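# Shelve labelled cartons on rack boards A and B

## Task

Place each carton on the rack board named on its label (A is the top board, B the bottom one), resting flat on its bottom face and not stacked on another carton; the task fails if any carton falls or slides down by more than a few centimetres.

## Robot and tools

Robot: two UR-type arms, left_arm and right_arm, each mounted on its own carriage (left_rail, right_rail) sharing one floor track. left_rail is always the one toward +y. Each has a 140 mm parallel gripper. left_arm's fingers can fold: grip with the outer quarter of the pads near the fingertips, and do not jab the tips into a surface, or the next grip may fail. right_arm's fingers are rigid.

Frame: fixed to the table, metres. Table top is z = 0, +z up, +x is the direction the arms face, +y is to their left. The track runs along y at x = 0, with y = 0 at its middle; the table starts at x = 0.17. An arm's base sits at x = 0, y = its carriage's position_m, z = 0.04. The gripper's fingers point along its own +z and close along its own y. end_effector_position is the point between the closed pads; fingertips extend about 33 mm past it when the gap is small, about 9 mm when wide open.

execute_actions(actions, cameras): actions holds one action (or none, to just read state and images). An action may have rows, steps, until, and left_rail / right_rail commands. rows: up to 15 rows, one per 1/30 s control step. Each row is one flat list of 18 numbers, each in -1..1: left_arm's six joint values (shoulder pan, shoulder lift, elbow, wrist 1, wrist 2, wrist 3), then its gripper position, force_limit, speed; then the same nine for right_arm. Joint values are offsets from that arm's Joint targets as they stood when the action began (not from the previous row), scaled so 1.0 = 1.326 rad for pan and lift and 1.989 rad for the other four. Sending the same offset in a new call moves the joint further. Gripper numbers are absolute commands: position +1 = fully open (140 mm), about -0.8 = pads touching, -1 = close until blocked; force_limit -1..+1 sets squeeze (roughly 14 N to 58 N on a slow close); speed -1..+1 sets finger speed (about 30 to 250 mm/s). To leave a gripper unchanged, resend its last three numbers. steps: 1 to 450 (default 15), at least one per row; after the last row the arm keeps heading to that row's target. until ends the action early, reading only rail fields, e.g. {"right_rail": {"position_status": ["!=", "moving"]}}, or {"all": {"status": "ended"}} / {"any": {"status": "ended"}}; numbers need a comparison (=, !=, <, <=, >, >=).

Rail commands: {"left_rail": {"position_m": y}} is an absolute place along y in metres (left_rail -0.8 to 1.5, right_rail -1.5 to 0.8); speed_m_s 0.01 to 1; acceleration_factor 0.1 to 1; {"stop": true} brakes. Keep carriages at least 0.78 m apart. After sending, wait with an until on position_status before moving the gripper to a scene point; a drive carries the arm rigidly. An out-of-range value refuses the whole call.

move(target, speed, blend, stop_force, zero, blocking, cameras): smooth joint-space path. target is one 18-number row or a list of up to 15 rows, same layout as above, all offsets counted from the Joint targets at the move's start. speed: rad/s of the joint with most travel, 0.01 to 2 (default 0.5; use far less when touching). blend: rad for corner rounding in a list. stop_force: 4 to 80 N, ends an arm's path on a push that large; omit it when lifting off a contact. zero (default true) rezeros before the move. blocking=false returns after 0.5 s; then call wait or stop before new rows or moves. Paths do not avoid obstacles or the other arm. The result adds a move: line (done, off_target, held, fault, moving, plus the worst-off joint).

wait(seconds 0 to 10); stop() brakes a running move; zoom_image(camera, region=[x0,y0,x1,y1] pixels, at most 504x504) on cam_low, cam_left_wrist or cam_right_wrist (each 672x504); zero_wrist_force(arm); read_manual(section); finished_scene(scene 1 or 2), irreversible, only once the cartons stay put without the robot.

Results: end_effector_position (m), end_effector_quat_wxyz, velocities; Joint positions / velocities / targets per arm as rail (m) then six joints (rad); Joint torques (include arm weight); Wrist force and torque in the gripper's own axes; gripper object_status (0 moving, 1 blocked while opening, 2 blocked while closing = gripped, 3 reached target or pads met) and position_measured in counts (3 open, ~139 = 60 mm, ~200 = 20 mm, 230 pads meet); rail position_m, position_status (moving, done, contact_stop, time_out, stopped, stopped_with_arm, stopped_for_other_arm, stopped_for_other_carriage), position_answer. Lines such as joint command not followed, joint sent to its limit, MOTOR HOT or fault messages flag trouble.

Avoid: dropping or releasing cartons while moving, knocking anything off the table, letting cartons slide on the boards, hitting the arms together, outside force near 150 N on an arm (force fault, 10 s stop), wrist torques near their limits (about 28 to 31 N m) from holding heavy cartons off-centre, long stretched holds that overheat motors, and fast moves into contact.

Each tool is called after "Call:" in YAML: its name, and indented under it one key for each argument.

## Session

Call:
execute_actions:
  actions: []

Scene clock: 0.00 s.
left_arm: end_effector_position=(+0.3563, +0.7786, +0.5790) position_measured=3 object_status=3 end_effector_quat_wxyz=(+0.000, +0.000, +1.000, +0.000) | right_arm: end_effector_position=(+0.3563, -0.6214, +0.5790) position_measured=3 object_status=3 end_effector_quat_wxyz=(+0.000, +0.000, +1.000, +0.000)
Joint positions: left_arm=[0.7 -0.281 -2.157 1.821 -1.235 -1.571 -0.28] | right_arm=[-0.7 -0.28 -2.157 1.821 -1.235 -1.571 -0.28]
Joint velocities: within noise
Joint torques (N m): no reading
Wrist force (N): no reading
Wrist torque (N m): no reading
Wrist force, peak (N): no reading
Joint targets: left_arm=[0.700 -0.280 -2.157 1.821 -1.235 -1.571 -0.280] | right_arm=[-0.700 -0.281 -2.157 1.821 -1.235 -1.571 -0.280]
Tool commands: left_gripper/position=+1.0 left_gripper/force_limit=+1.0 left_gripper/speed=+1.0 right_gripper/position=+1.0 right_gripper/force_limit=+1.0 right_gripper/speed=+1.0
left_rail: position_m=0.700 position_status=done
right_rail: position_m=-0.700 position_status=done

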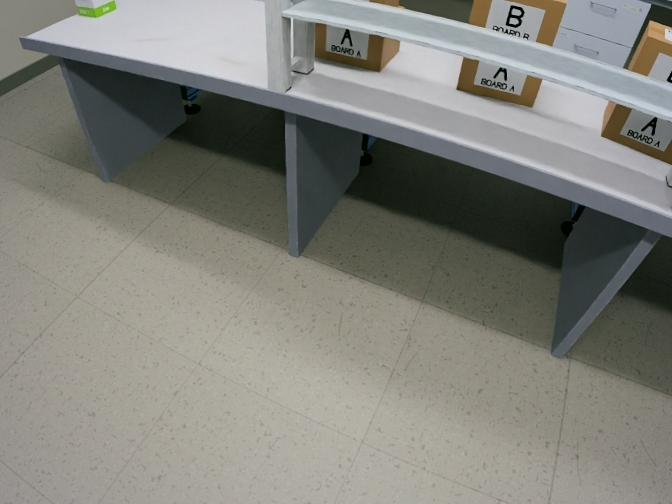

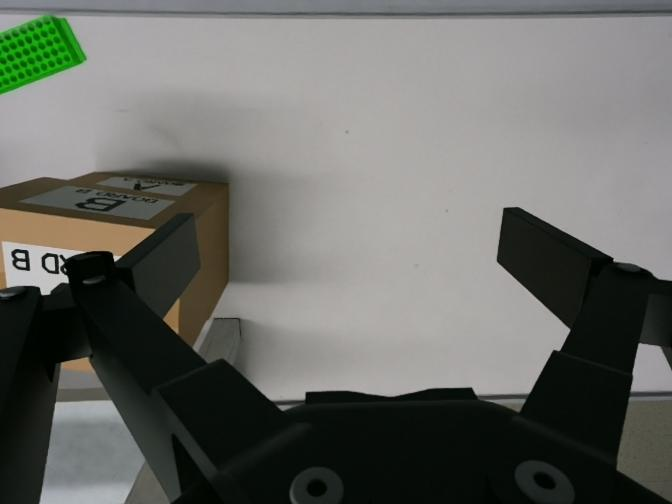

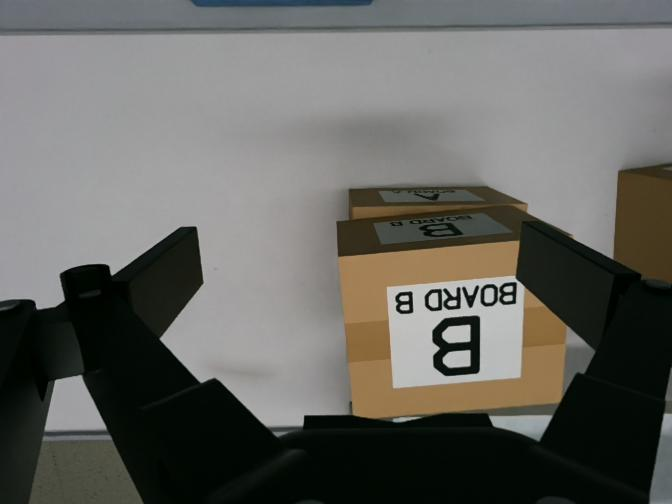

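Call:
zoom_image:
  camera: "cam_low"
  region: [260, 0, 672, 200]

Call:
zoom_image:
  camera: "cam_right_wrist"
  region: [320, 150, 672, 450]

Call:
zoom_image:
  camera: "cam_left_wrist"
  region: [0, 150, 300, 504]

Scaled by 1.223.

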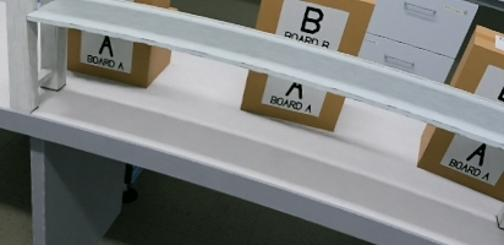

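Scaled by 1.432.

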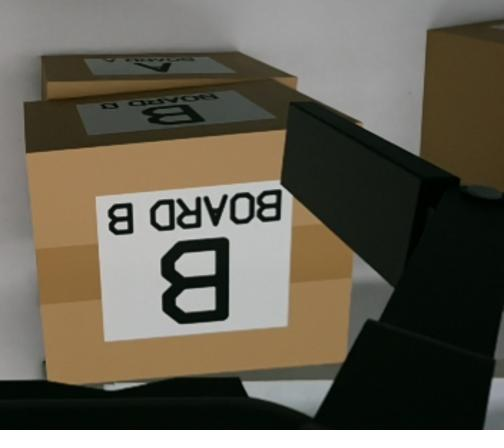

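Scaled by 1.424.

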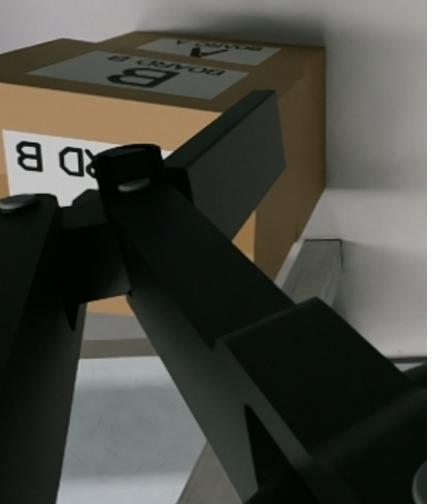

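Call:
move:
  target: [-0.3,0,0,-0.45,0,0,1,1,1,0,0,0,-0.45,0,0,1,1,1]
  speed: 1.0

Scene clock: 47.50 s.
left_arm: end_effector_position=(+0.5309, +0.4959, +0.8000) position_measured=3 object_status=3 end_effector_quat_wxyz=(+0.384, +0.178, +0.884, -0.200) | right_arm: end_effector_position=(+0.5685, -0.6825, +0.8000) position_measured=3 object_status=3 end_effector_quat_wxyz=(+0.416, +0.000, +0.902, -0.120)
Joint positions: left_arm=[0.7 -0.678 -2.157 1.821 -2.13 -1.571 -0.281] | right_arm=[-0.7 -0.281 -2.157 1.821 -2.13 -1.571 -0.28]
Joint velocities: within noise
Joint torques (N m): left_arm=[-16.04 5.11 -50.58 -9.47 0.52 0.24] | right_arm=[-2.28 5.34 -42.31 -10.88 0.3 0.08]
Wrist force (N): left_arm=[0.1 0.9 0.0] | right_arm=[0.8 0.6 1.3]
Wrist torque (N m): left_arm=[0.21 0.11 -0.11] | right_arm=[-0.09 -0.09 -0.35]
Wrist force, peak (N): left_arm=[1.4 1.5 0.7] | right_arm=[1.4 0.1 1.4]
Joint targets: left_arm=[0.700 -0.678 -2.157 1.821 -2.130 -1.571 -0.280] | right_arm=[-0.700 -0.281 -2.157 1.821 -2.130 -1.571 -0.280]
left_rail: position_m=0.700 position_status=done
right_rail: position_m=-0.700 position_status=done
move: done
camera_calibration:
cam_left_wrist: T_world_to_cam=[[0.458187, 0.865368, -0.202986, -0.501044], [0.39484, 0.00644655, 0.918727, -0.9516], [0.796345, -0.501096, -0.338728, 0.279497], [0, 0, 0, 1]] pos_world=[0.382725, 0.579777, 0.867229]
cam_right_wrist: T_world_to_cam=[[0.104563, 0.975991, -0.191073, 0.766563], [0.387216, 0.137013, 0.911752, -0.854212], [0.91604, -0.169322, -0.363593, -0.169382], [0, 0, 0, 1]] pos_world=[0.405771, -0.6598, 0.863713]

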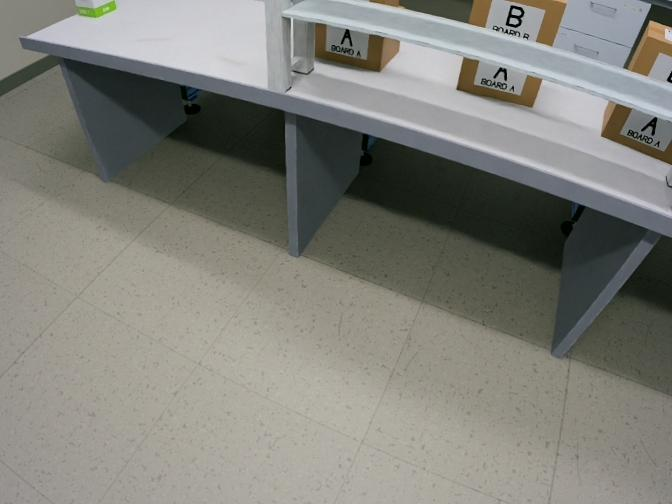

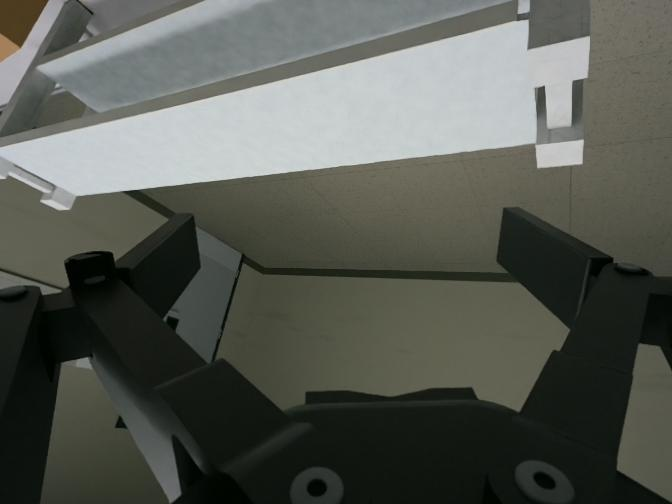

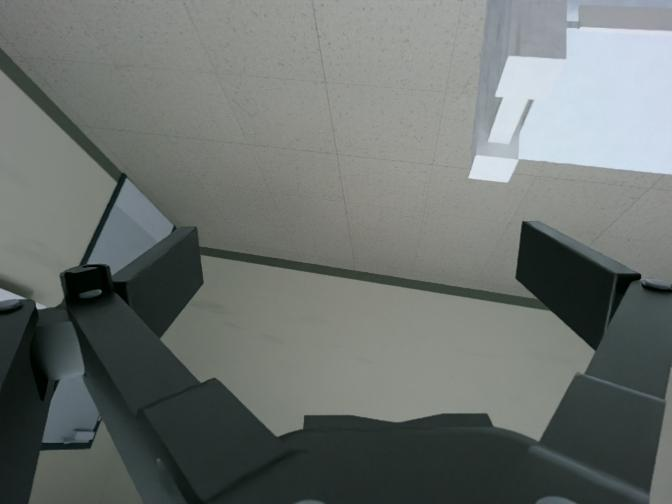

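Call:
move:
  target: [0,0,0,0.2,0,0,1,1,1,0.3,0,0,0.2,0,0,1,1,1]
  speed: 1.0
  cameras: ["cam_left_wrist","cam_right_wrist"]

Scene clock: 52.37 s.
left_arm: end_effector_position=(+0.4742, +0.5416, +0.6775) position_measured=3 object_status=3 end_effector_quat_wxyz=(+0.218, +0.191, +0.950, -0.114) | right_arm: end_effector_position=(+0.4451, -0.4723, +0.6775) position_measured=3 object_status=3 end_effector_quat_wxyz=(+0.245, -0.191, +0.950, -0.020)
Joint positions: left_arm=[0.7 -0.678 -2.157 1.821 -1.732 -1.571 -0.28] | right_arm=[-0.7 0.117 -2.157 1.821 -1.732 -1.571 -0.28]
Joint velocities: within noise
Joint torques (N m): left_arm=[-13.68 5.64 -48.28 -0.91 -0.11 -0.2] | right_arm=[10.26 4.79 -39.83 -1.6 0.53 0.24]
Wrist force (N): left_arm=[-0.3 0.7 -0.2] | right_arm=[0.9 0.4 0.6]
Wrist torque (N m): left_arm=[0.17 0.14 -0.06] | right_arm=[-0.03 -0.14 -0.22]
Wrist force, peak (N): left_arm=[1.5 0.9 0.9] | right_arm=[1.4 4.6 1.1]
Joint targets: left_arm=[0.700 -0.678 -2.157 1.821 -1.732 -1.571 -0.280] | right_arm=[-0.700 0.117 -2.157 1.821 -1.732 -1.571 -0.280]
left_rail: position_m=0.700 position_status=done
right_rail: position_m=-0.700 position_status=done
move: done
camera_calibration:
cam_left_wrist: T_world_to_cam=[[0.408388, 0.905514, -0.115165, -0.597044], [0.653272, -0.201818, 0.72973, -0.698651], [0.637538, -0.373247, -0.673967, 0.539209], [0, 0, 0, 1]] pos_world=[0.356468, 0.60089, 0.804477]
cam_right_wrist: T_world_to_cam=[[-0.341724, 0.93328, -0.110511, 0.674774], [0.628542, 0.314382, 0.711407, -0.611434], [0.698685, 0.173643, -0.694037, 0.417309], [0, 0, 0, 1]] pos_world=[0.323331, -0.509993, 0.799177]
Images, in order (width x height): cam_left_wrist 672x504, cam_right_wrist 672x504.

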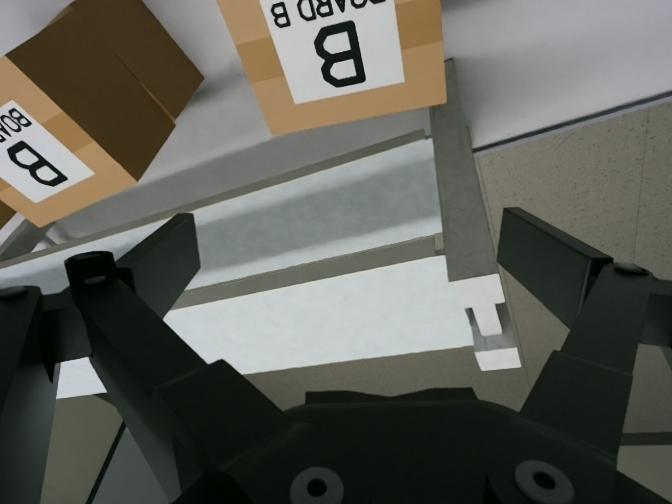

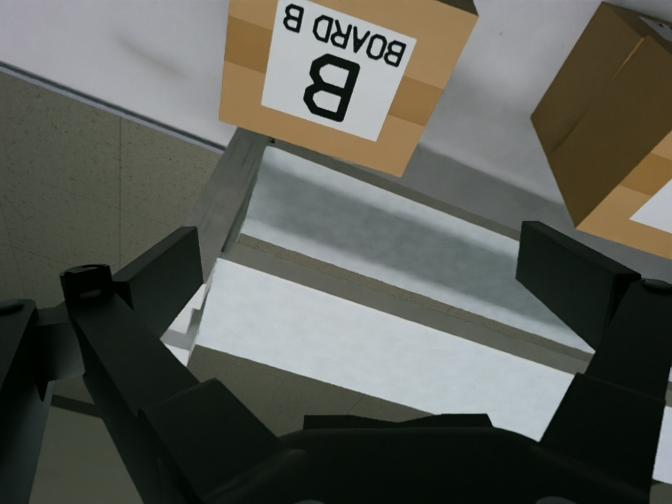

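Call:
move:
  target: [0.3,0.1893,-0.2896,0.4133,0,0,1,1,1,-0.3,0.1893,-0.2896,0.4133,0,0,1,1,1]
  speed: 1.0
  cameras: []

Call:
execute_actions:
  actions:
    - {"left_rail":{"position_m":0.4},"right_rail":{"position_m":-0.5},"steps":90,"until":{"all":{"status":"ended"}}}
  cameras: ["cam_left_wrist","cam_right_wrist"]

Scene clock: 150.50 s.
left_arm: end_effector_position=(+0.4035, +0.7649, +0.8096) position_measured=3 object_status=3 end_effector_quat_wxyz=(+0.000, +0.000, +1.000, +0.000) | right_arm: end_effector_position=(+0.4035, -0.6350, +0.8096) position_measured=3 object_status=3 end_effector_quat_wxyz=(+0.000, +0.000, +1.000, +0.000)
Joint positions: left_arm=[0.7 -0.281 -1.906 1.245 -0.91 -1.571 -0.28] | right_arm=[-0.7 -0.28 -1.906 1.245 -0.91 -1.571 -0.28]
Joint velocities: within noise
Joint torques (N m): left_arm=[14.77 10.18 -53.23 -0.81 -0.31 -0.15] | right_arm=[-14.08 1.66 -43.64 -0.31 0.57 -0.05]
Wrist force (N): left_arm=[0.1 -0.1 -0.1] | right_arm=[0.1 -0.3 0.3]
Wrist torque (N m): left_arm=[-0.02 -0.04 -0.01] | right_arm=[-0.08 -0.03 0.06]
Wrist force, peak (N): left_arm=[0.7 1.8 -1.7] | right_arm=[1.9 2.3 1.5]
Joint targets: left_arm=[0.700 -0.280 -1.906 1.245 -0.910 -1.571 -0.280] | right_arm=[-0.700 -0.281 -1.906 1.245 -0.910 -1.571 -0.280]
left_rail: position_m=0.700 position_status=done
right_rail: position_m=-0.700 position_status=done
move: done
No camera images: "cameras" was empty.

Scene clock: 152.13 s.
left_arm: end_effector_position=(+0.4035, +0.4651, +0.8096) position_measured=3 object_status=3 end_effector_quat_wxyz=(+0.000, +0.000, +1.000, +0.000) end_effector_velocity=(+0.001, -0.001, +0.000) end_effector_angular_velocity=(+0.000, +0.000, +0.001) | right_arm: end_effector_position=(+0.4035, -0.4350, +0.8096) position_measured=3 object_status=3 end_effector_quat_wxyz=(+0.000, +0.000, +1.000, +0.000)
Joint positions: left_arm=[0.4 -0.28 -1.906 1.245 -0.91 -1.571 -0.28] | right_arm=[-0.5 -0.281 -1.906 1.245 -0.91 -1.571 -0.28]
Joint velocities: left_arm=[-0.001 0.001 0.001 -0.001 0 0 0] | right_arm=[within noise]
Joint torques (N m): left_arm=[9.04 -5.58 -50.3 -1.26 0.33 -0.24] | right_arm=[-11.85 -11.74 -40.78 -0.74 0.58 -0.04]
Wrist force (N): left_arm=[0.1 -0.1 -0.2] | right_arm=[0.3 -0.2 0.6]
Wrist torque (N m): left_arm=[-0.02 -0.05 -0.01] | right_arm=[-0.04 -0.08 0.05]
Wrist force, peak (N): left_arm=[0.2 2.0 -0.3] | right_arm=[0.0 -2.2 0.2]
Joint targets: left_arm=[0.400 -0.280 -1.906 1.245 -0.910 -1.571 -0.280] | right_arm=[-0.500 -0.281 -1.906 1.245 -0.910 -1.571 -0.280]
Tool commands: left_gripper/position=+1.0 left_gripper/force_limit=+1.0 left_gripper/speed=+1.0 right_gripper/position=+1.0 right_gripper/force_limit=+1.0 right_gripper/speed=+1.0
left_rail: position_m=0.400 position_status=done
right_rail: position_m=-0.500 position_status=done
camera_calibration:
cam_left_wrist: T_world_to_cam=[[0.00209344, 0.999834, 0.01808, -0.471479], [0.940982, -0.00808877, 0.33836, -0.653699], [0.33845, 0.0163046, -0.940843, 0.80032], [0, 0, 0, 1]] pos_world=[0.345238, 0.453065, 0.982685]
cam_right_wrist: T_world_to_cam=[[0.0223792, 0.999668, 0.0127672, 0.422504], [0.950383, -0.0252357, 0.310057, -0.643706], [0.310276, 0.00519491, -0.950632, 0.822773], [0, 0, 0, 1]] pos_world=[0.347025, -0.442883, 0.976346]
Images, in order (width x height): cam_left_wrist 672x504, cam_right_wrist 672x504.

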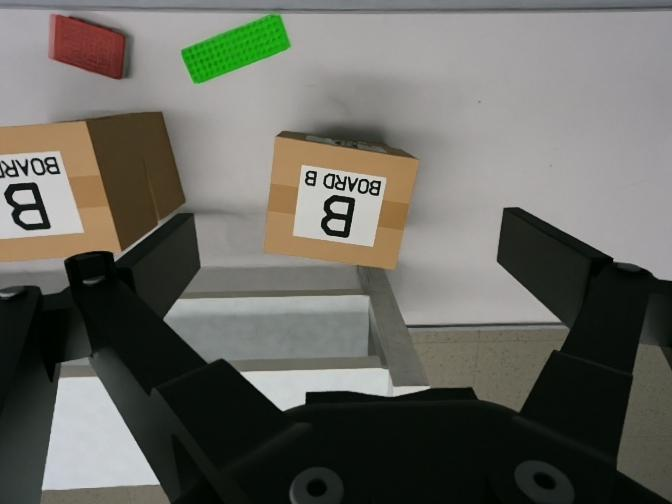

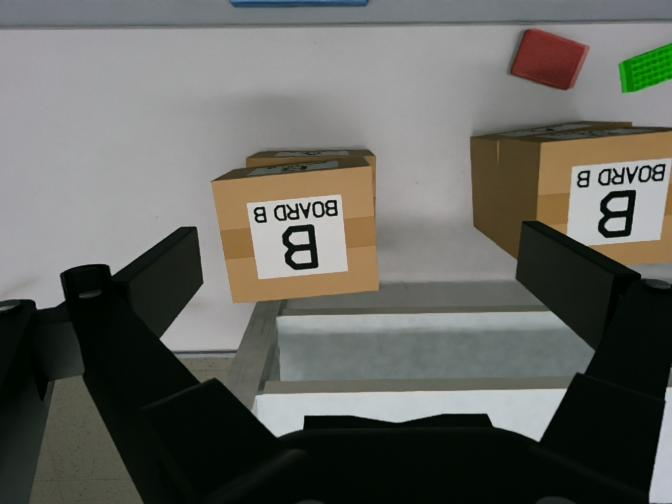

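Call:
execute_actions:
  actions:
    - {"left_rail":{"position_m":0.85},"right_rail":{"position_m":-0.85},"steps":90,"until":{"all":{"status":"ended"}}}
  cameras: []

Call:
move:
  target: [-1.0,0.1437,0.2428,0.4512,1.0,-0.649,-1,-1,0,0.8557,0.1127,0.2598,0.4549,1.0,0.9305,-1,-1,0]
  speed: 1.0
  cameras: []

Scene clock: 311.33 s.
left_arm: end_effector_position=(+0.4035, +0.9149, +0.8096) position_measured=3 object_status=3 end_effector_quat_wxyz=(+0.000, +0.000, +1.000, +0.000) end_effector_velocity=(+0.001, +0.000, -0.001) end_effector_angular_velocity=(+0.000, +0.002, -0.001) | right_arm: end_effector_position=(+0.4035, -0.7850, +0.8096) position_measured=3 object_status=3 end_effector_quat_wxyz=(+0.000, +0.000, +1.000, +0.000)
Joint positions: left_arm=[0.85 -0.28 -1.906 1.245 -0.91 -1.571 -0.28] | right_arm=[-0.85 -0.281 -1.906 1.245 -0.91 -1.571 -0.281]
Joint velocities: left_arm=[0.001 -0.001 0.002 0.001 0 0 0] | right_arm=[within noise]
Joint torques (N m): left_arm=[-3.34 -23.37 -40.51 -2.66 -0.02 -0.55] | right_arm=[-3.92 -4.64 -30.63 -3.16 0.79 -0.15]
Wrist force (N): left_arm=[0.3 0.1 -0.2] | right_arm=[0.1 -0.1 0.5]
Wrist torque (N m): left_arm=[0.04 -0.08 -0.01] | right_arm=[-0.02 -0.03 0.06]
Wrist force, peak (N): left_arm=[0.1 -2.3 -0.2] | right_arm=[0.2 2.0 0.6]
Joint targets: left_arm=[0.850 -0.280 -1.906 1.245 -0.910 -1.571 -0.280] | right_arm=[-0.850 -0.281 -1.906 1.245 -0.910 -1.571 -0.280]
Tool commands: left_gripper/position=+1.0 left_gripper/force_limit=+1.0 left_gripper/speed=+1.0 right_gripper/position=+1.0 right_gripper/force_limit=+1.0 right_gripper/speed=+1.0
left_rail: position_m=0.850 position_status=done
right_rail: position_m=-0.850 position_status=done
No camera images: "cameras" was empty.

Scene clock: 314.07 s.
left_arm: end_effector_position=(+0.4632, +0.2117, +0.7001) position_measured=233 object_status=3 end_effector_quat_wxyz=(+0.600, +0.599, +0.375, +0.375) | right_arm: end_effector_position=(+0.0261, -0.0812, +0.7001) position_measured=233 object_status=3 end_effector_quat_wxyz=(+0.691, -0.690, -0.154, +0.152)
Joint positions: left_arm=[0.85 -1.606 -1.715 1.728 -0.013 0.418 -1.571] | right_arm=[-0.85 0.854 -1.756 1.762 -0.006 0.418 1.57]
Joint velocities: within noise
Joint torques (N m): left_arm=[-15.37 -12.36 -37.59 1.69 1.93 -2.86] | right_arm=[13.71 -19.81 -34.97 1.71 3.4 2.91]
Wrist force (N): left_arm=[0.0 0.1 -0.1] | right_arm=[0.4 1.1 0.9]
Wrist torque (N m): left_arm=[0.08 0.15 -0.30] | right_arm=[-0.41 -0.24 -0.35]
Wrist force, peak (N): left_arm=[-3.5 -1.6 -1.8] | right_arm=[1.3 -5.6 -1.1]
Joint targets: left_arm=[0.850 -1.606 -1.715 1.728 -0.013 0.418 -1.571] | right_arm=[-0.850 0.854 -1.756 1.762 -0.006 0.418 1.570]
left_rail: position_m=0.850 position_status=done
right_rail: position_m=-0.850 position_status=done
move: done
No camera images: "cameras" was empty.

Call:
move:
  target:
    - [0,0,0,0,0.0304,0,-1,-1,0,0,0,0,0,0.7473,0,-1,-1,0]
    - [-0.005,0.222,0.2558,-0.4038,0.0304,0,-1,-1,0,0,0.226,0.2604,-0.4111,0.7473,0,-1,-1,0]
  speed: 1.0
  blend: 0.2

Scene clock: 324.00 s.
left_arm: end_effector_position=(+0.4491, +0.1905, +0.2907) position_measured=233 object_status=3 end_effector_quat_wxyz=(+0.612, +0.612, +0.355, +0.354) | right_arm: end_effector_position=(+0.4654, -0.2204, +0.2909) position_measured=233 object_status=3 end_effector_quat_wxyz=(+0.612, -0.612, +0.354, -0.355)
Joint positions: left_arm=[0.85 -1.613 -1.421 2.236 -0.816 0.478 -1.571] | right_arm=[-0.85 0.854 -1.457 2.279 -0.823 1.904 1.57]
Joint velocities: within noise
Joint torques (N m): left_arm=[-13.5 -27.84 -23.98 -4.13 2.86 -2.65] | right_arm=[9.81 -35.5 -22.02 -7.59 3.46 2.71]
Wrist force (N): left_arm=[0.0 0.2 0.1] | right_arm=[-0.5 1.7 0.9]
Wrist torque (N m): left_arm=[0.08 0.11 -0.29] | right_arm=[-0.28 -0.04 -0.33]
Wrist force, peak (N): left_arm=[1.0 -3.6 -0.7] | right_arm=[0.3 5.1 -0.3]
Joint targets: left_arm=[0.850 -1.613 -1.421 2.237 -0.816 0.478 -1.571] | right_arm=[-0.850 0.854 -1.457 2.279 -0.823 1.904 1.570]
left_rail: position_m=0.850 position_status=done
right_rail: position_m=-0.850 position_status=done
move: done
camera_calibration:
cam_left_wrist: T_world_to_cam=[[-0.0166083, 0.00801037, 0.99983, -0.275739], [-0.761291, -0.648367, -0.00745139, 0.463744], [0.648197, -0.761286, 0.0168665, 0.031734], [0, 0, 0, 1]] pos_world=[0.327895, 0.327044, 0.278613]
cam_right_wrist: T_world_to_cam=[[-0.0215232, 0.0126625, -0.999688, 0.310599], [-0.741649, 0.670342, 0.0244585, 0.487582], [0.670443, 0.741944, -0.00503682, 0.0290241], [0, 0, 0, 1]] pos_world=[0.348841, -0.352314, 0.298723]

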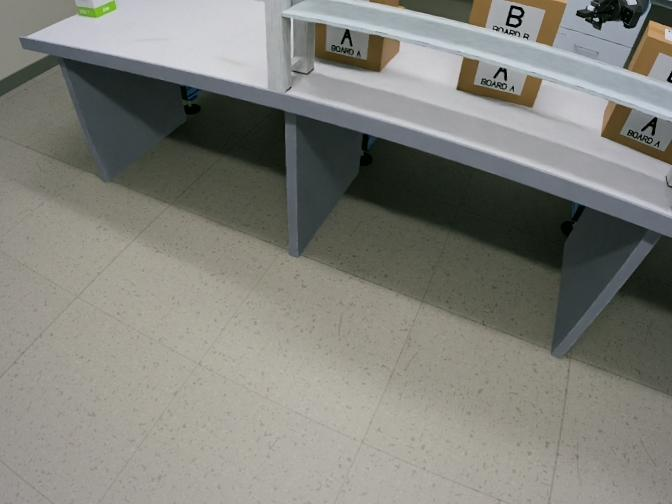

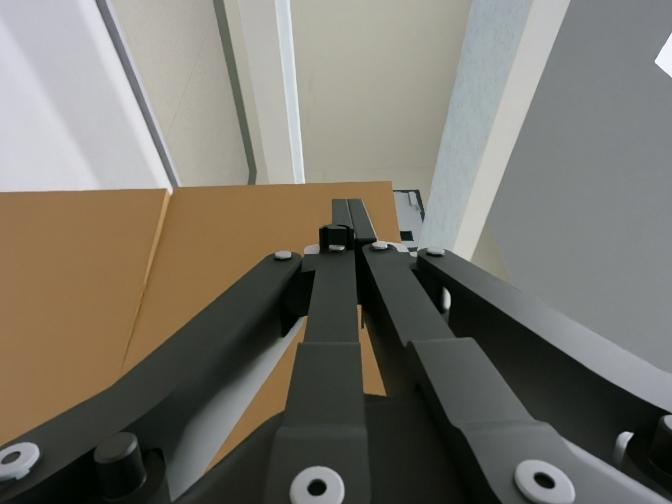

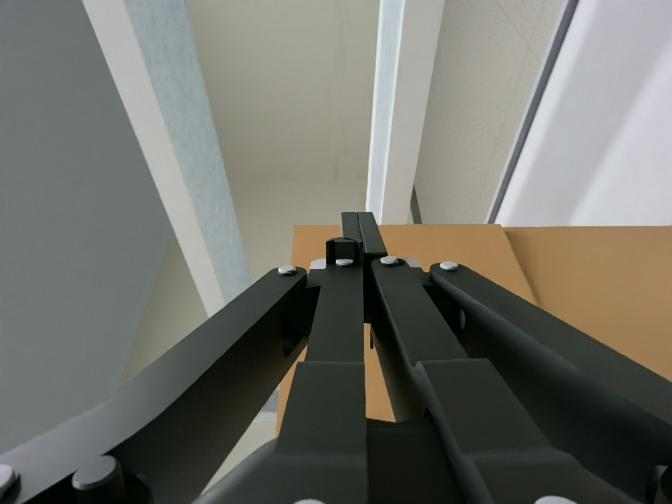

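Call:
move:
  target: [0.0046,0.0741,-0.0641,0.0147,0.003,0,-1,-1,0,0.0664,0.0754,-0.0619,0.0122,0.0447,0,-1,-1,0]
  speed: 0.03
  stop_force: 6

Scene clock: 345.27 s.
left_arm: end_effector_position=(+0.4493, +0.1446, +0.2910) position_measured=233 object_status=3 end_effector_quat_wxyz=(+0.612, +0.612, +0.355, +0.354) | right_arm: end_effector_position=(+0.4655, -0.1510, +0.2895) position_measured=233 object_status=3 end_effector_quat_wxyz=(+0.611, -0.612, +0.354, -0.355)
Joint positions: left_arm=[0.85 -1.609 -1.357 2.153 -0.797 0.482 -1.571] | right_arm=[-0.85 0.942 -1.357 2.156 -0.799 1.993 1.57]
Joint velocities: within noise
Joint torques (N m): left_arm=[-11.85 -77.97 -26.83 -3.24 -1.84 -2.9] | right_arm=[11.72 -44.42 -39.53 0.34 2.88 2.43]
Wrist force (N): left_arm=[0.3 -0.2 -0.1] | right_arm=[1.4 2.2 -1.3]
Wrist torque (N m): left_arm=[0.02 0.04 -0.29] | right_arm=[-0.21 -0.17 -0.29]
Wrist force, peak (N): left_arm=[5.1 2.3 -2.6] | right_arm=[1.7 2.3 -1.3]
Joint targets: left_arm=[0.850 -1.609 -1.357 2.153 -0.797 0.482 -1.571] | right_arm=[-0.850 0.942 -1.357 2.156 -0.799 1.993 1.570]
left_rail: position_m=0.850 position_status=done
right_rail: position_m=-0.850 position_status=done
move: contact (left_arm); left_arm: the elbow is farthest, 0.044 rad from its target
camera_calibration:
cam_left_wrist: T_world_to_cam=[[-0.0166139, 0.00793618, 0.99983, -0.275685], [-0.761222, -0.648448, -0.00750193, 0.434194], [0.648279, -0.761217, 0.0168144, -0.00330509], [0, 0, 0, 1]] pos_world=[0.32808, 0.281224, 0.278952]
cam_right_wrist: T_world_to_cam=[[-0.0222351, 0.0117633, -0.999684, 0.308566], [-0.741055, 0.671002, 0.0243783, 0.44103], [0.671076, 0.741362, -0.00620257, -0.0225597], [0, 0, 0, 1]] pos_world=[0.348828, -0.282837, 0.297577]

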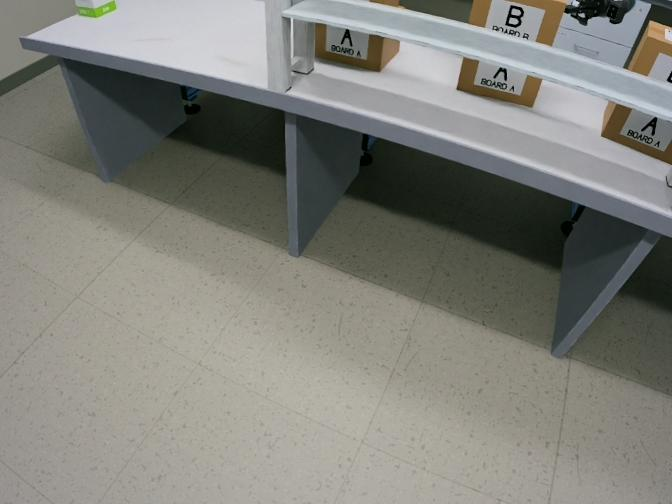

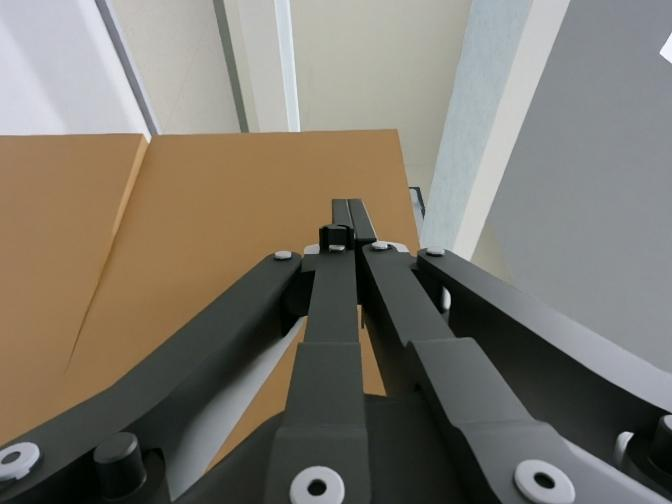

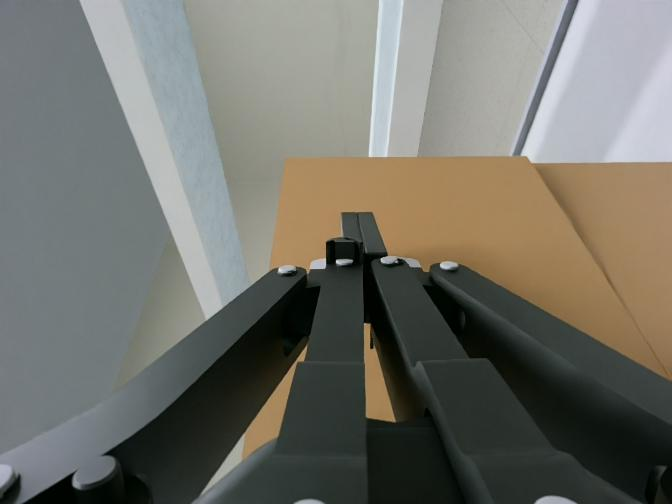

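Call:
move:
  target: [0,0,0,0,0,0,-1,-1,0,0.0315,0.0407,-0.0371,0.01,0.0209,0,-1,-1,0]
  speed: 0.03
  stop_force: 12

Scene clock: 357.50 s.
left_arm: end_effector_position=(+0.4493, +0.1448, +0.2911) position_measured=233 object_status=3 end_effector_quat_wxyz=(+0.612, +0.612, +0.355, +0.354) | right_arm: end_effector_position=(+0.4657, -0.1459, +0.2896) position_measured=233 object_status=3 end_effector_quat_wxyz=(+0.611, -0.612, +0.354, -0.355)
Joint positions: left_arm=[0.85 -1.609 -1.357 2.153 -0.797 0.482 -1.571] | right_arm=[-0.85 0.947 -1.35 2.147 -0.796 1.998 1.57]
Joint velocities: within noise
Joint torques (N m): left_arm=[-13.37 -66.65 -34.45 -2.93 6.08 -2.73] | right_arm=[-11 -66.26 -24.86 -6.57 -5.7 2.66]
Wrist force (N): left_arm=[8.5 2.2 -6.7] | right_arm=[7.0 -1.3 0.4]
Wrist torque (N m): left_arm=[0.01 0.39 -0.32] | right_arm=[-0.22 0.01 -0.25]
Wrist force, peak (N): left_arm=[8.3 1.7 -8.5] | right_arm=[14.3 -0.8 -7.3]
Joint targets: left_arm=[0.850 -1.609 -1.357 2.153 -0.797 0.482 -1.571] | right_arm=[-0.850 0.947 -1.350 2.147 -0.796 1.998 1.570]
left_rail: position_m=0.850 position_status=done
right_rail: position_m=-0.850 position_status=done
move: contact (right_arm); right_arm: the elbow is farthest, 0.065 rad from its target
camera_calibration:
cam_left_wrist: T_world_to_cam=[[-0.0166135, 0.00794953, 0.99983, -0.275698], [-0.761217, -0.648454, -0.00749284, 0.434289], [0.648284, -0.761213, 0.0168244, -0.00319692], [0, 0, 0, 1]] pos_world=[0.32808, 0.281374, 0.278959]
cam_right_wrist: T_world_to_cam=[[-0.0222616, 0.0117208, -0.999683, 0.308587], [-0.740989, 0.671075, 0.0243688, 0.437701], [0.671148, 0.741297, -0.00625425, -0.0265522], [0, 0, 0, 1]] pos_world=[0.349022, -0.277664, 0.297657]

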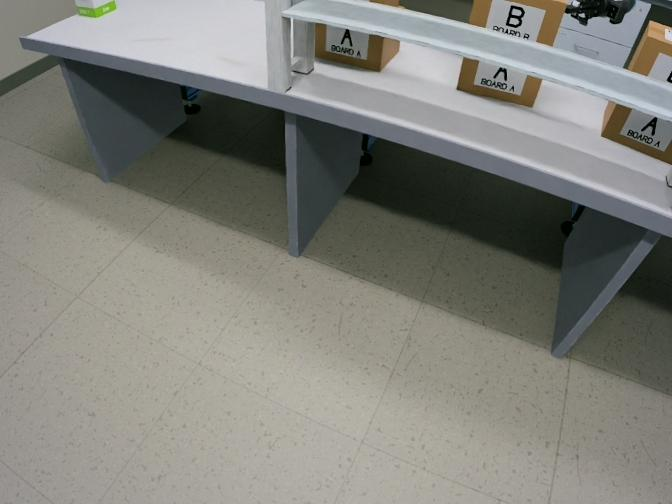

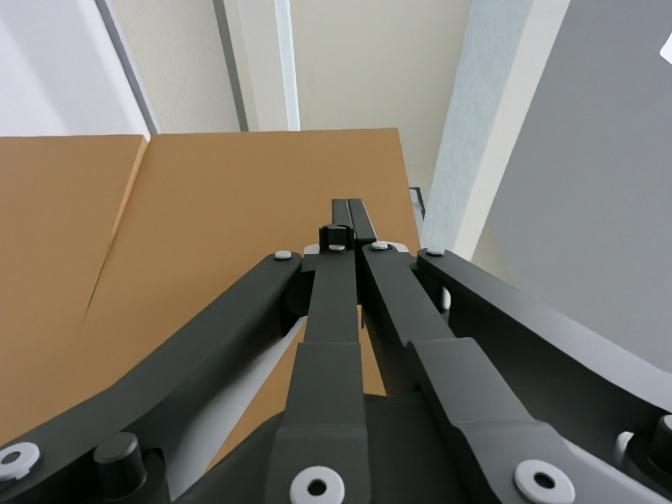

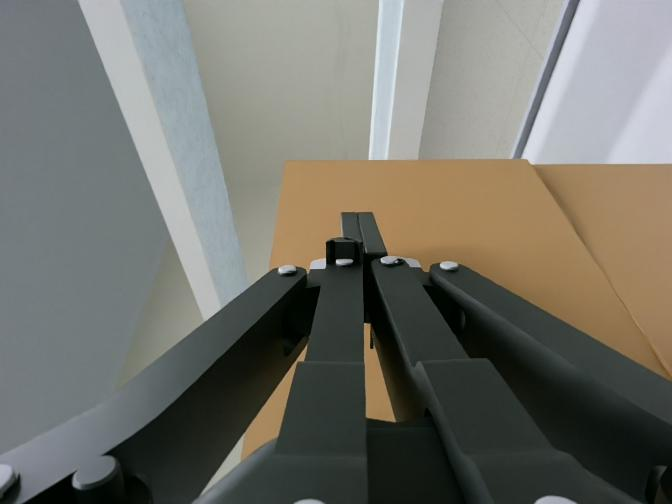

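Call:
move:
  target: [0.0008,0.0054,-0.0048,0.0012,0.0004,0,-1,-1,0,0.0039,0.0051,-0.0046,0.0013,0.0026,0,-1,-1,0]
  speed: 0.05
  cameras: []

Scene clock: 369.23 s.
left_arm: end_effector_position=(+0.4499, +0.1400, +0.2910) position_measured=233 object_status=3 end_effector_quat_wxyz=(+0.612, +0.611, +0.355, +0.355) | right_arm: end_effector_position=(+0.4659, -0.1414, +0.2896) position_measured=233 object_status=3 end_effector_quat_wxyz=(+0.611, -0.612, +0.355, -0.355)
Joint positions: left_arm=[0.85 -1.608 -1.35 2.144 -0.795 0.483 -1.571] | right_arm=[-0.85 0.952 -1.343 2.138 -0.794 2.004 1.57]
Joint velocities: within noise
Joint torques (N m): left_arm=[-16.27 -5.93 -78.18 -2.05 33.83 -2.51] | right_arm=[48.14 -25.86 -59.67 -0.17 -13.34 2.4]
Wrist force (N): left_arm=[68.4 26.1 -57.0] | right_arm=[72.1 -18.4 -42.0]
Wrist torque (N m): left_arm=[-0.66 2.06 -0.64] | right_arm=[0.26 1.28 -0.02]
Wrist force, peak (N): left_arm=[68.4 26.1 -57.0] | right_arm=[72.1 -18.4 -42.0]
Joint targets: left_arm=[0.850 -1.608 -1.350 2.144 -0.795 0.483 -1.571] | right_arm=[-0.850 0.953 -1.343 2.138 -0.794 2.004 1.570]
left_rail: position_m=0.850 position_status=done
right_rail: position_m=-0.850 position_status=done
move: done
No camera images: "cameras" was empty.

Call:
move:
  target: [-0.0003,-0.0022,0.002,-0.0005,-0.0002,0,-1,-1,0,-0.0016,-0.002,0.0018,-0.0005,-0.001,0,-1,-1,0]
  speed: 0.05
  cameras: []

Scene clock: 380.47 s.
left_arm: end_effector_position=(+0.4497, +0.1397, +0.2911) position_measured=233 object_status=3 end_effector_quat_wxyz=(+0.612, +0.612, +0.355, +0.354) | right_arm: end_effector_position=(+0.4674, -0.1437, +0.2895) position_measured=233 object_status=3 end_effector_quat_wxyz=(+0.610, -0.611, +0.357, -0.358)
Joint positions: left_arm=[0.85 -1.608 -1.35 2.144 -0.795 0.483 -1.571] | right_arm=[-0.85 0.952 -1.343 2.138 -0.794 2.012 1.57]
Joint velocities: within noise
Joint torques (N m): left_arm=[-36.2 -49.38 -65.76 -9.38 27.37 2] | right_arm=[17.64 -44.68 -41.6 -2.78 -7.68 0.31]
Wrist force (N): left_arm=[56.5 20.8 -39.3] | right_arm=[49.2 -12.6 -24.7]
Wrist torque (N m): left_arm=[-0.52 1.83 -0.57] | right_arm=[0.09 0.86 -0.10]
Wrist force, peak (N): left_arm=[73.1 27.3 -60.7] | right_arm=[77.0 -19.2 -44.8]
Joint targets: left_arm=[0.850 -1.608 -1.350 2.144 -0.795 0.483 -1.571] | right_arm=[-0.850 0.952 -1.343 2.138 -0.794 2.012 1.570]
Tool commands: left_gripper/position=-1.0 left_gripper/force_limit=-1.0 left_gripper/speed=+0.0 right_gripper/position=-1.0 right_gripper/force_limit=-1.0 right_gripper/speed=+0.003922
TORQUE FAULT: the external load on joint 6 (wrist 2) of the right arm reached its load limit, and that arm stopped for 10 seconds. A torque fault puts only its own arm into a fault stop. That arm ran no command of this call. Before the stop ended, the hold on joint 6 (wrist 2) of that arm was turned back by 0.4 degrees, the way its load pushed it. That arm's target is now where it stood when the stop ended, not its last command. That arm keeps its grip as last carried out and accepts commands again: back off and push less far. That arm stops again whenever a joint's load reaches its limit.
left_rail: position_m=0.850 position_status=done
right_rail: position_m=-0.850 position_status=done
move: fault (right_arm)
No camera images: "cameras" was empty.

Call:
move:
  target: [-0.0002,-0.0014,0.0013,-0.0003,-0.0001,0,-1,-1,0,-0.0011,-0.0014,0.0013,-0.0004,-0.0007,0,-1,-1,0]
  speed: 0.05
  cameras: []

Scene clock: 388.03 s.
left_arm: end_effector_position=(+0.4496, +0.1410, +0.2910) position_measured=233 object_status=3 end_effector_quat_wxyz=(+0.612, +0.612, +0.355, +0.354) | right_arm: end_effector_position=(+0.4673, -0.1450, +0.2895) position_measured=233 object_status=3 end_effector_quat_wxyz=(+0.610, -0.611, +0.357, -0.358)
Joint positions: left_arm=[0.85 -1.608 -1.352 2.146 -0.795 0.483 -1.571] | right_arm=[-0.85 0.951 -1.345 2.141 -0.794 2.01 1.57]
Joint velocities: within noise
Joint torques (N m): left_arm=[-37.73 -64.24 -39.67 -7.61 12.14 1.52] | right_arm=[5.1 -60.35 -29.08 -6.57 -17.95 0.15]
Wrist force (N): left_arm=[39.0 13.4 -19.6] | right_arm=[32.2 -7.1 -8.7]
Wrist torque (N m): left_arm=[-0.31 1.48 -0.48] | right_arm=[-0.11 0.60 -0.16]
Wrist force, peak (N): left_arm=[56.8 20.8 -39.3] | right_arm=[49.1 -11.2 -24.8]
Joint targets: left_arm=[0.850 -1.608 -1.352 2.147 -0.795 0.483 -1.571] | right_arm=[-0.850 0.951 -1.345 2.141 -0.795 2.010 1.570]
left_rail: position_m=0.850 position_status=done
right_rail: position_m=-0.850 position_status=done
move: done
No camera images: "cameras" was empty.

Call:
move:
  target: [0,-0.0205,-0.0068,0.0205,0,0,-1,-1,0,0,-0.0206,-0.0067,0.0205,0,0,-1,-1,0]
  speed: 0.05

Scene clock: 410.70 s.
left_arm: end_effector_position=(+0.4496, +0.1411, +0.3109) position_measured=233 object_status=3 end_effector_quat_wxyz=(+0.612, +0.612, +0.355, +0.354) | right_arm: end_effector_position=(+0.4673, -0.1452, +0.3095) position_measured=233 object_status=3 end_effector_quat_wxyz=(+0.610, -0.611, +0.357, -0.358)
Joint positions: left_arm=[0.85 -1.608 -1.379 2.133 -0.755 0.483 -1.571] | right_arm=[-0.85 0.951 -1.372 2.127 -0.754 2.01 1.57]
Joint velocities: within noise
Joint torques (N m): left_arm=[-6.76 -79.77 -71.05 -2.43 7 1.83] | right_arm=[4.16 -77.54 -60.28 -3.95 -4.63 0.36]
Wrist force (N): left_arm=[27.5 -9.2 -17.8] | right_arm=[30.4 12.9 -11.5]
Wrist torque (N m): left_arm=[0.37 0.94 -0.18] | right_arm=[-0.75 0.51 -0.41]
Wrist force, peak (N): left_arm=[39.2 14.3 -19.6] | right_arm=[33.2 13.6 -12.4]
Joint targets: left_arm=[0.850 -1.608 -1.379 2.133 -0.754 0.483 -1.571] | right_arm=[-0.850 0.951 -1.372 2.127 -0.754 2.010 1.570]
left_rail: position_m=0.850 position_status=done
right_rail: position_m=-0.850 position_status=done
move: done
camera_calibration:
cam_left_wrist: T_world_to_cam=[[-0.0166226, 0.0077403, 0.999832, -0.295485], [-0.76113, -0.648555, -0.00763319, 0.432271], [0.648387, -0.761128, 0.016672, -0.00652677], [0, 0, 0, 1]] pos_world=[0.328334, 0.277671, 0.298844]
cam_right_wrist: T_world_to_cam=[[-0.0223887, 0.0115824, -0.999682, 0.328528], [-0.735188, 0.677427, 0.0243139, 0.436185], [0.677493, 0.735499, -0.00665146, -0.031613], [0, 0, 0, 1]] pos_world=[0.349451, -0.276037, 0.317608]

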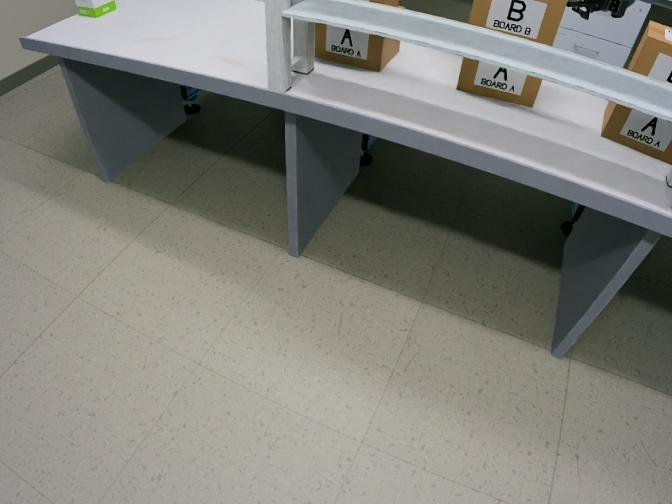

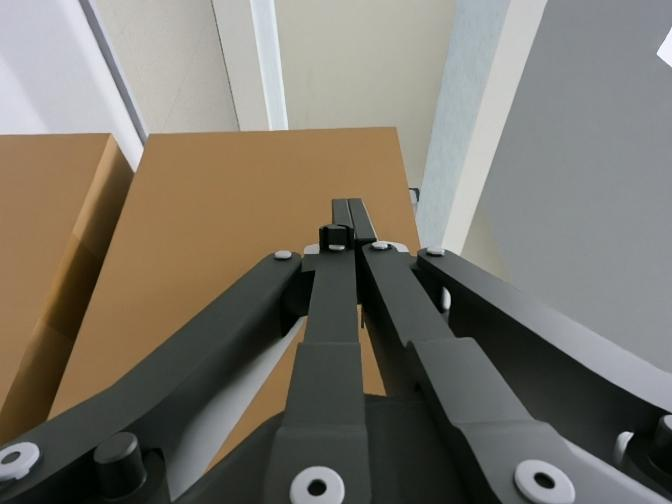

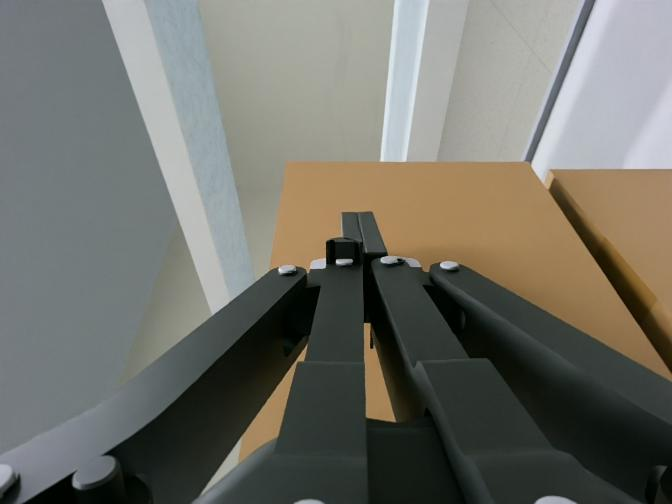

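Call:
zoom_image:
  camera: "cam_left_wrist"
  region: [180, 0, 580, 300]

Call:
zoom_image:
  camera: "cam_right_wrist"
  region: [90, 0, 490, 300]

Scaled by 1.260.

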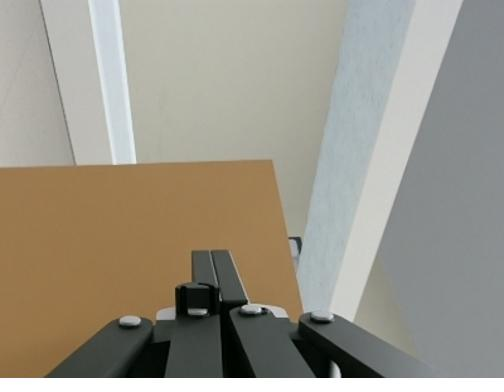

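Scaled by 1.260.

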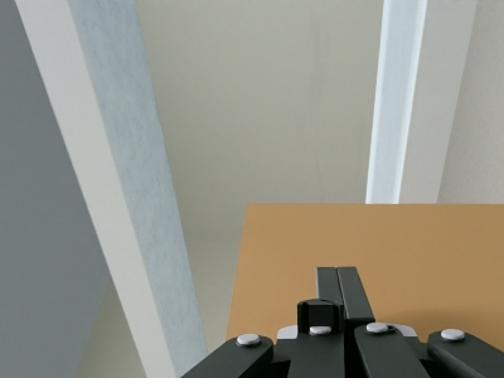

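Call:
move:
  target:
    - [-0.0001,-0.0243,-0.0104,0.0265,0,0,-1,-1,0,0.0003,-0.0247,-0.0098,0.0257,0.0002,0,-1,-1,0]
    - [-0.0002,-0.0469,-0.0216,0.0529,0,0,-1,-1,0,0.0006,-0.0471,-0.021,0.0519,0.0004,0,-1,-1,0]
  speed: 0.06
  blend: 0.02
  cameras: []

Scene clock: 491.80 s.
left_arm: end_effector_position=(+0.4494, +0.1399, +0.3629) position_measured=233 object_status=3 end_effector_quat_wxyz=(+0.612, +0.612, +0.355, +0.354) | right_arm: end_effector_position=(+0.4674, -0.1444, +0.3616) position_measured=233 object_status=3 end_effector_quat_wxyz=(+0.610, -0.610, +0.357, -0.358)
Joint positions: left_arm=[0.85 -1.608 -1.441 2.09 -0.649 0.483 -1.571] | right_arm=[-0.85 0.952 -1.435 2.086 -0.651 2.011 1.57]
Joint velocities: within noise
Joint torques (N m): left_arm=[-33.4 -73.11 -82.61 -2.71 8.17 1.58] | right_arm=[38.61 -73.12 -67.84 -5.93 -7.22 0.23]
Wrist force (N): left_arm=[41.3 -9.2 -27.2] | right_arm=[45.9 13.9 -18.6]
Wrist torque (N m): left_arm=[0.28 1.43 -0.19] | right_arm=[-0.67 0.86 -0.44]
Wrist force, peak (N): left_arm=[41.8 -8.8 -27.6] | right_arm=[46.2 14.2 -18.3]
Joint targets: left_arm=[0.850 -1.608 -1.441 2.090 -0.649 0.483 -1.571] | right_arm=[-0.850 0.952 -1.435 2.086 -0.651 2.011 1.570]
left_rail: position_m=0.850 position_status=done
right_rail: position_m=-0.850 position_status=done
move: done
No camera images: "cameras" was empty.

Call:
move:
  target:
    - [0.0696,0.0186,-0.0147,0.0024,0.0464,0,-1,-1,0,-0.0548,0.0204,-0.0163,0.0027,-0.0366,0,-1,-1,0]
    - [0.1361,0.041,-0.0331,0.0058,0.0907,0,-1,-1,0,-0.1047,0.0441,-0.036,0.0066,-0.0698,0,-1,-1,0]
  speed: 0.08
  blend: 0.02

Scene clock: 509.00 s.
left_arm: end_effector_position=(+0.5491, +0.1398, +0.3630) position_measured=233 object_status=3 end_effector_quat_wxyz=(+0.612, +0.612, +0.355, +0.354) | right_arm: end_effector_position=(+0.5676, -0.1442, +0.3618) position_measured=233 object_status=3 end_effector_quat_wxyz=(+0.610, -0.610, +0.357, -0.358)
Joint positions: left_arm=[0.85 -1.428 -1.387 2.024 -0.638 0.663 -1.571] | right_arm=[-0.85 0.813 -1.377 2.014 -0.637 1.872 1.57]
Joint velocities: within noise
Joint torques (N m): left_arm=[-13.49 -41.33 -83.78 -3.83 21.65 2] | right_arm=[13.8 -54.13 -65.82 -5.11 -23.96 0.26]
Wrist force (N): left_arm=[40.4 -8.7 -27.0] | right_arm=[45.4 13.2 -18.3]
Wrist torque (N m): left_arm=[0.30 1.38 -0.20] | right_arm=[-0.63 0.79 -0.40]
Wrist force, peak (N): left_arm=[48.0 -9.4 -31.5] | right_arm=[53.6 14.7 -21.4]
Joint targets: left_arm=[0.850 -1.428 -1.387 2.024 -0.638 0.663 -1.571] | right_arm=[-0.850 0.813 -1.376 2.014 -0.637 1.872 1.570]
left_rail: position_m=0.850 position_status=done
right_rail: position_m=-0.850 position_status=done
move: done
camera_calibration:
cam_left_wrist: T_world_to_cam=[[-0.0166469, 0.00761387, 0.999832, -0.345879], [-0.761244, -0.64842, -0.00773664, 0.507654], [0.648252, -0.761245, 0.0165902, -0.0727436], [0, 0, 0, 1]] pos_world=[0.427847, 0.276431, 0.350955]
cam_right_wrist: T_world_to_cam=[[-0.0218209, 0.0124056, -0.999685, 0.382844], [-0.735235, 0.677372, 0.0244544, 0.507886], [0.677461, 0.735536, -0.00565987, -0.100308], [0, 0, 0, 1]] pos_world=[0.449724, -0.274997, 0.369736]

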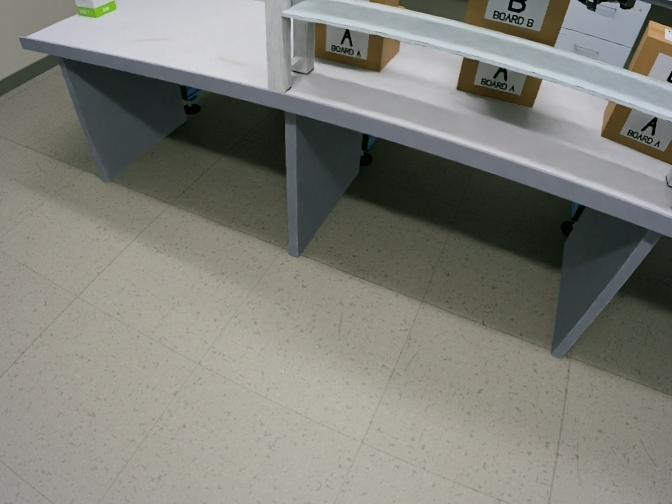

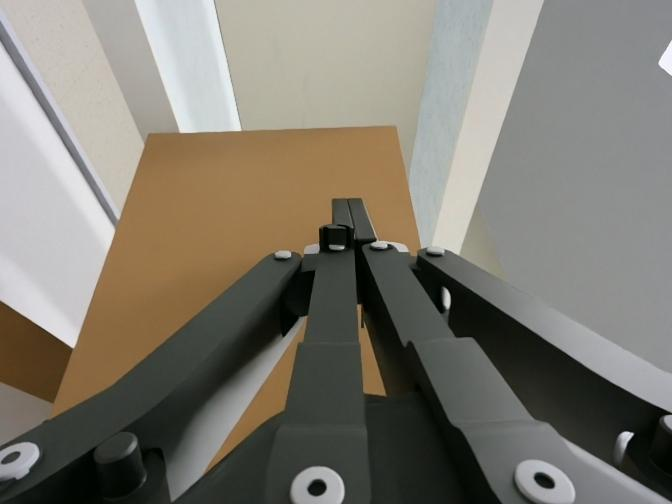

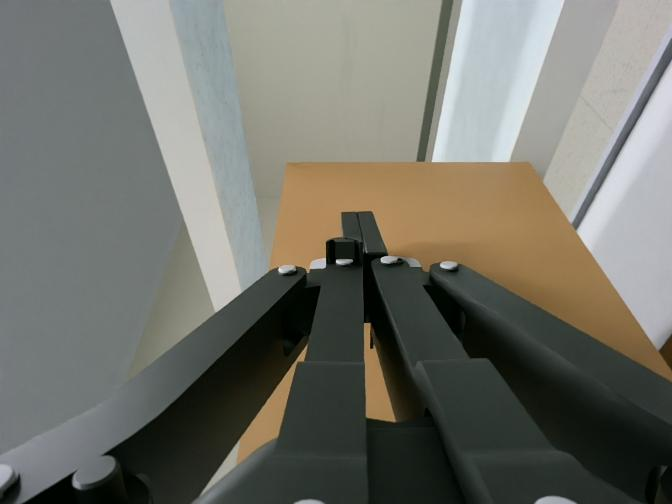

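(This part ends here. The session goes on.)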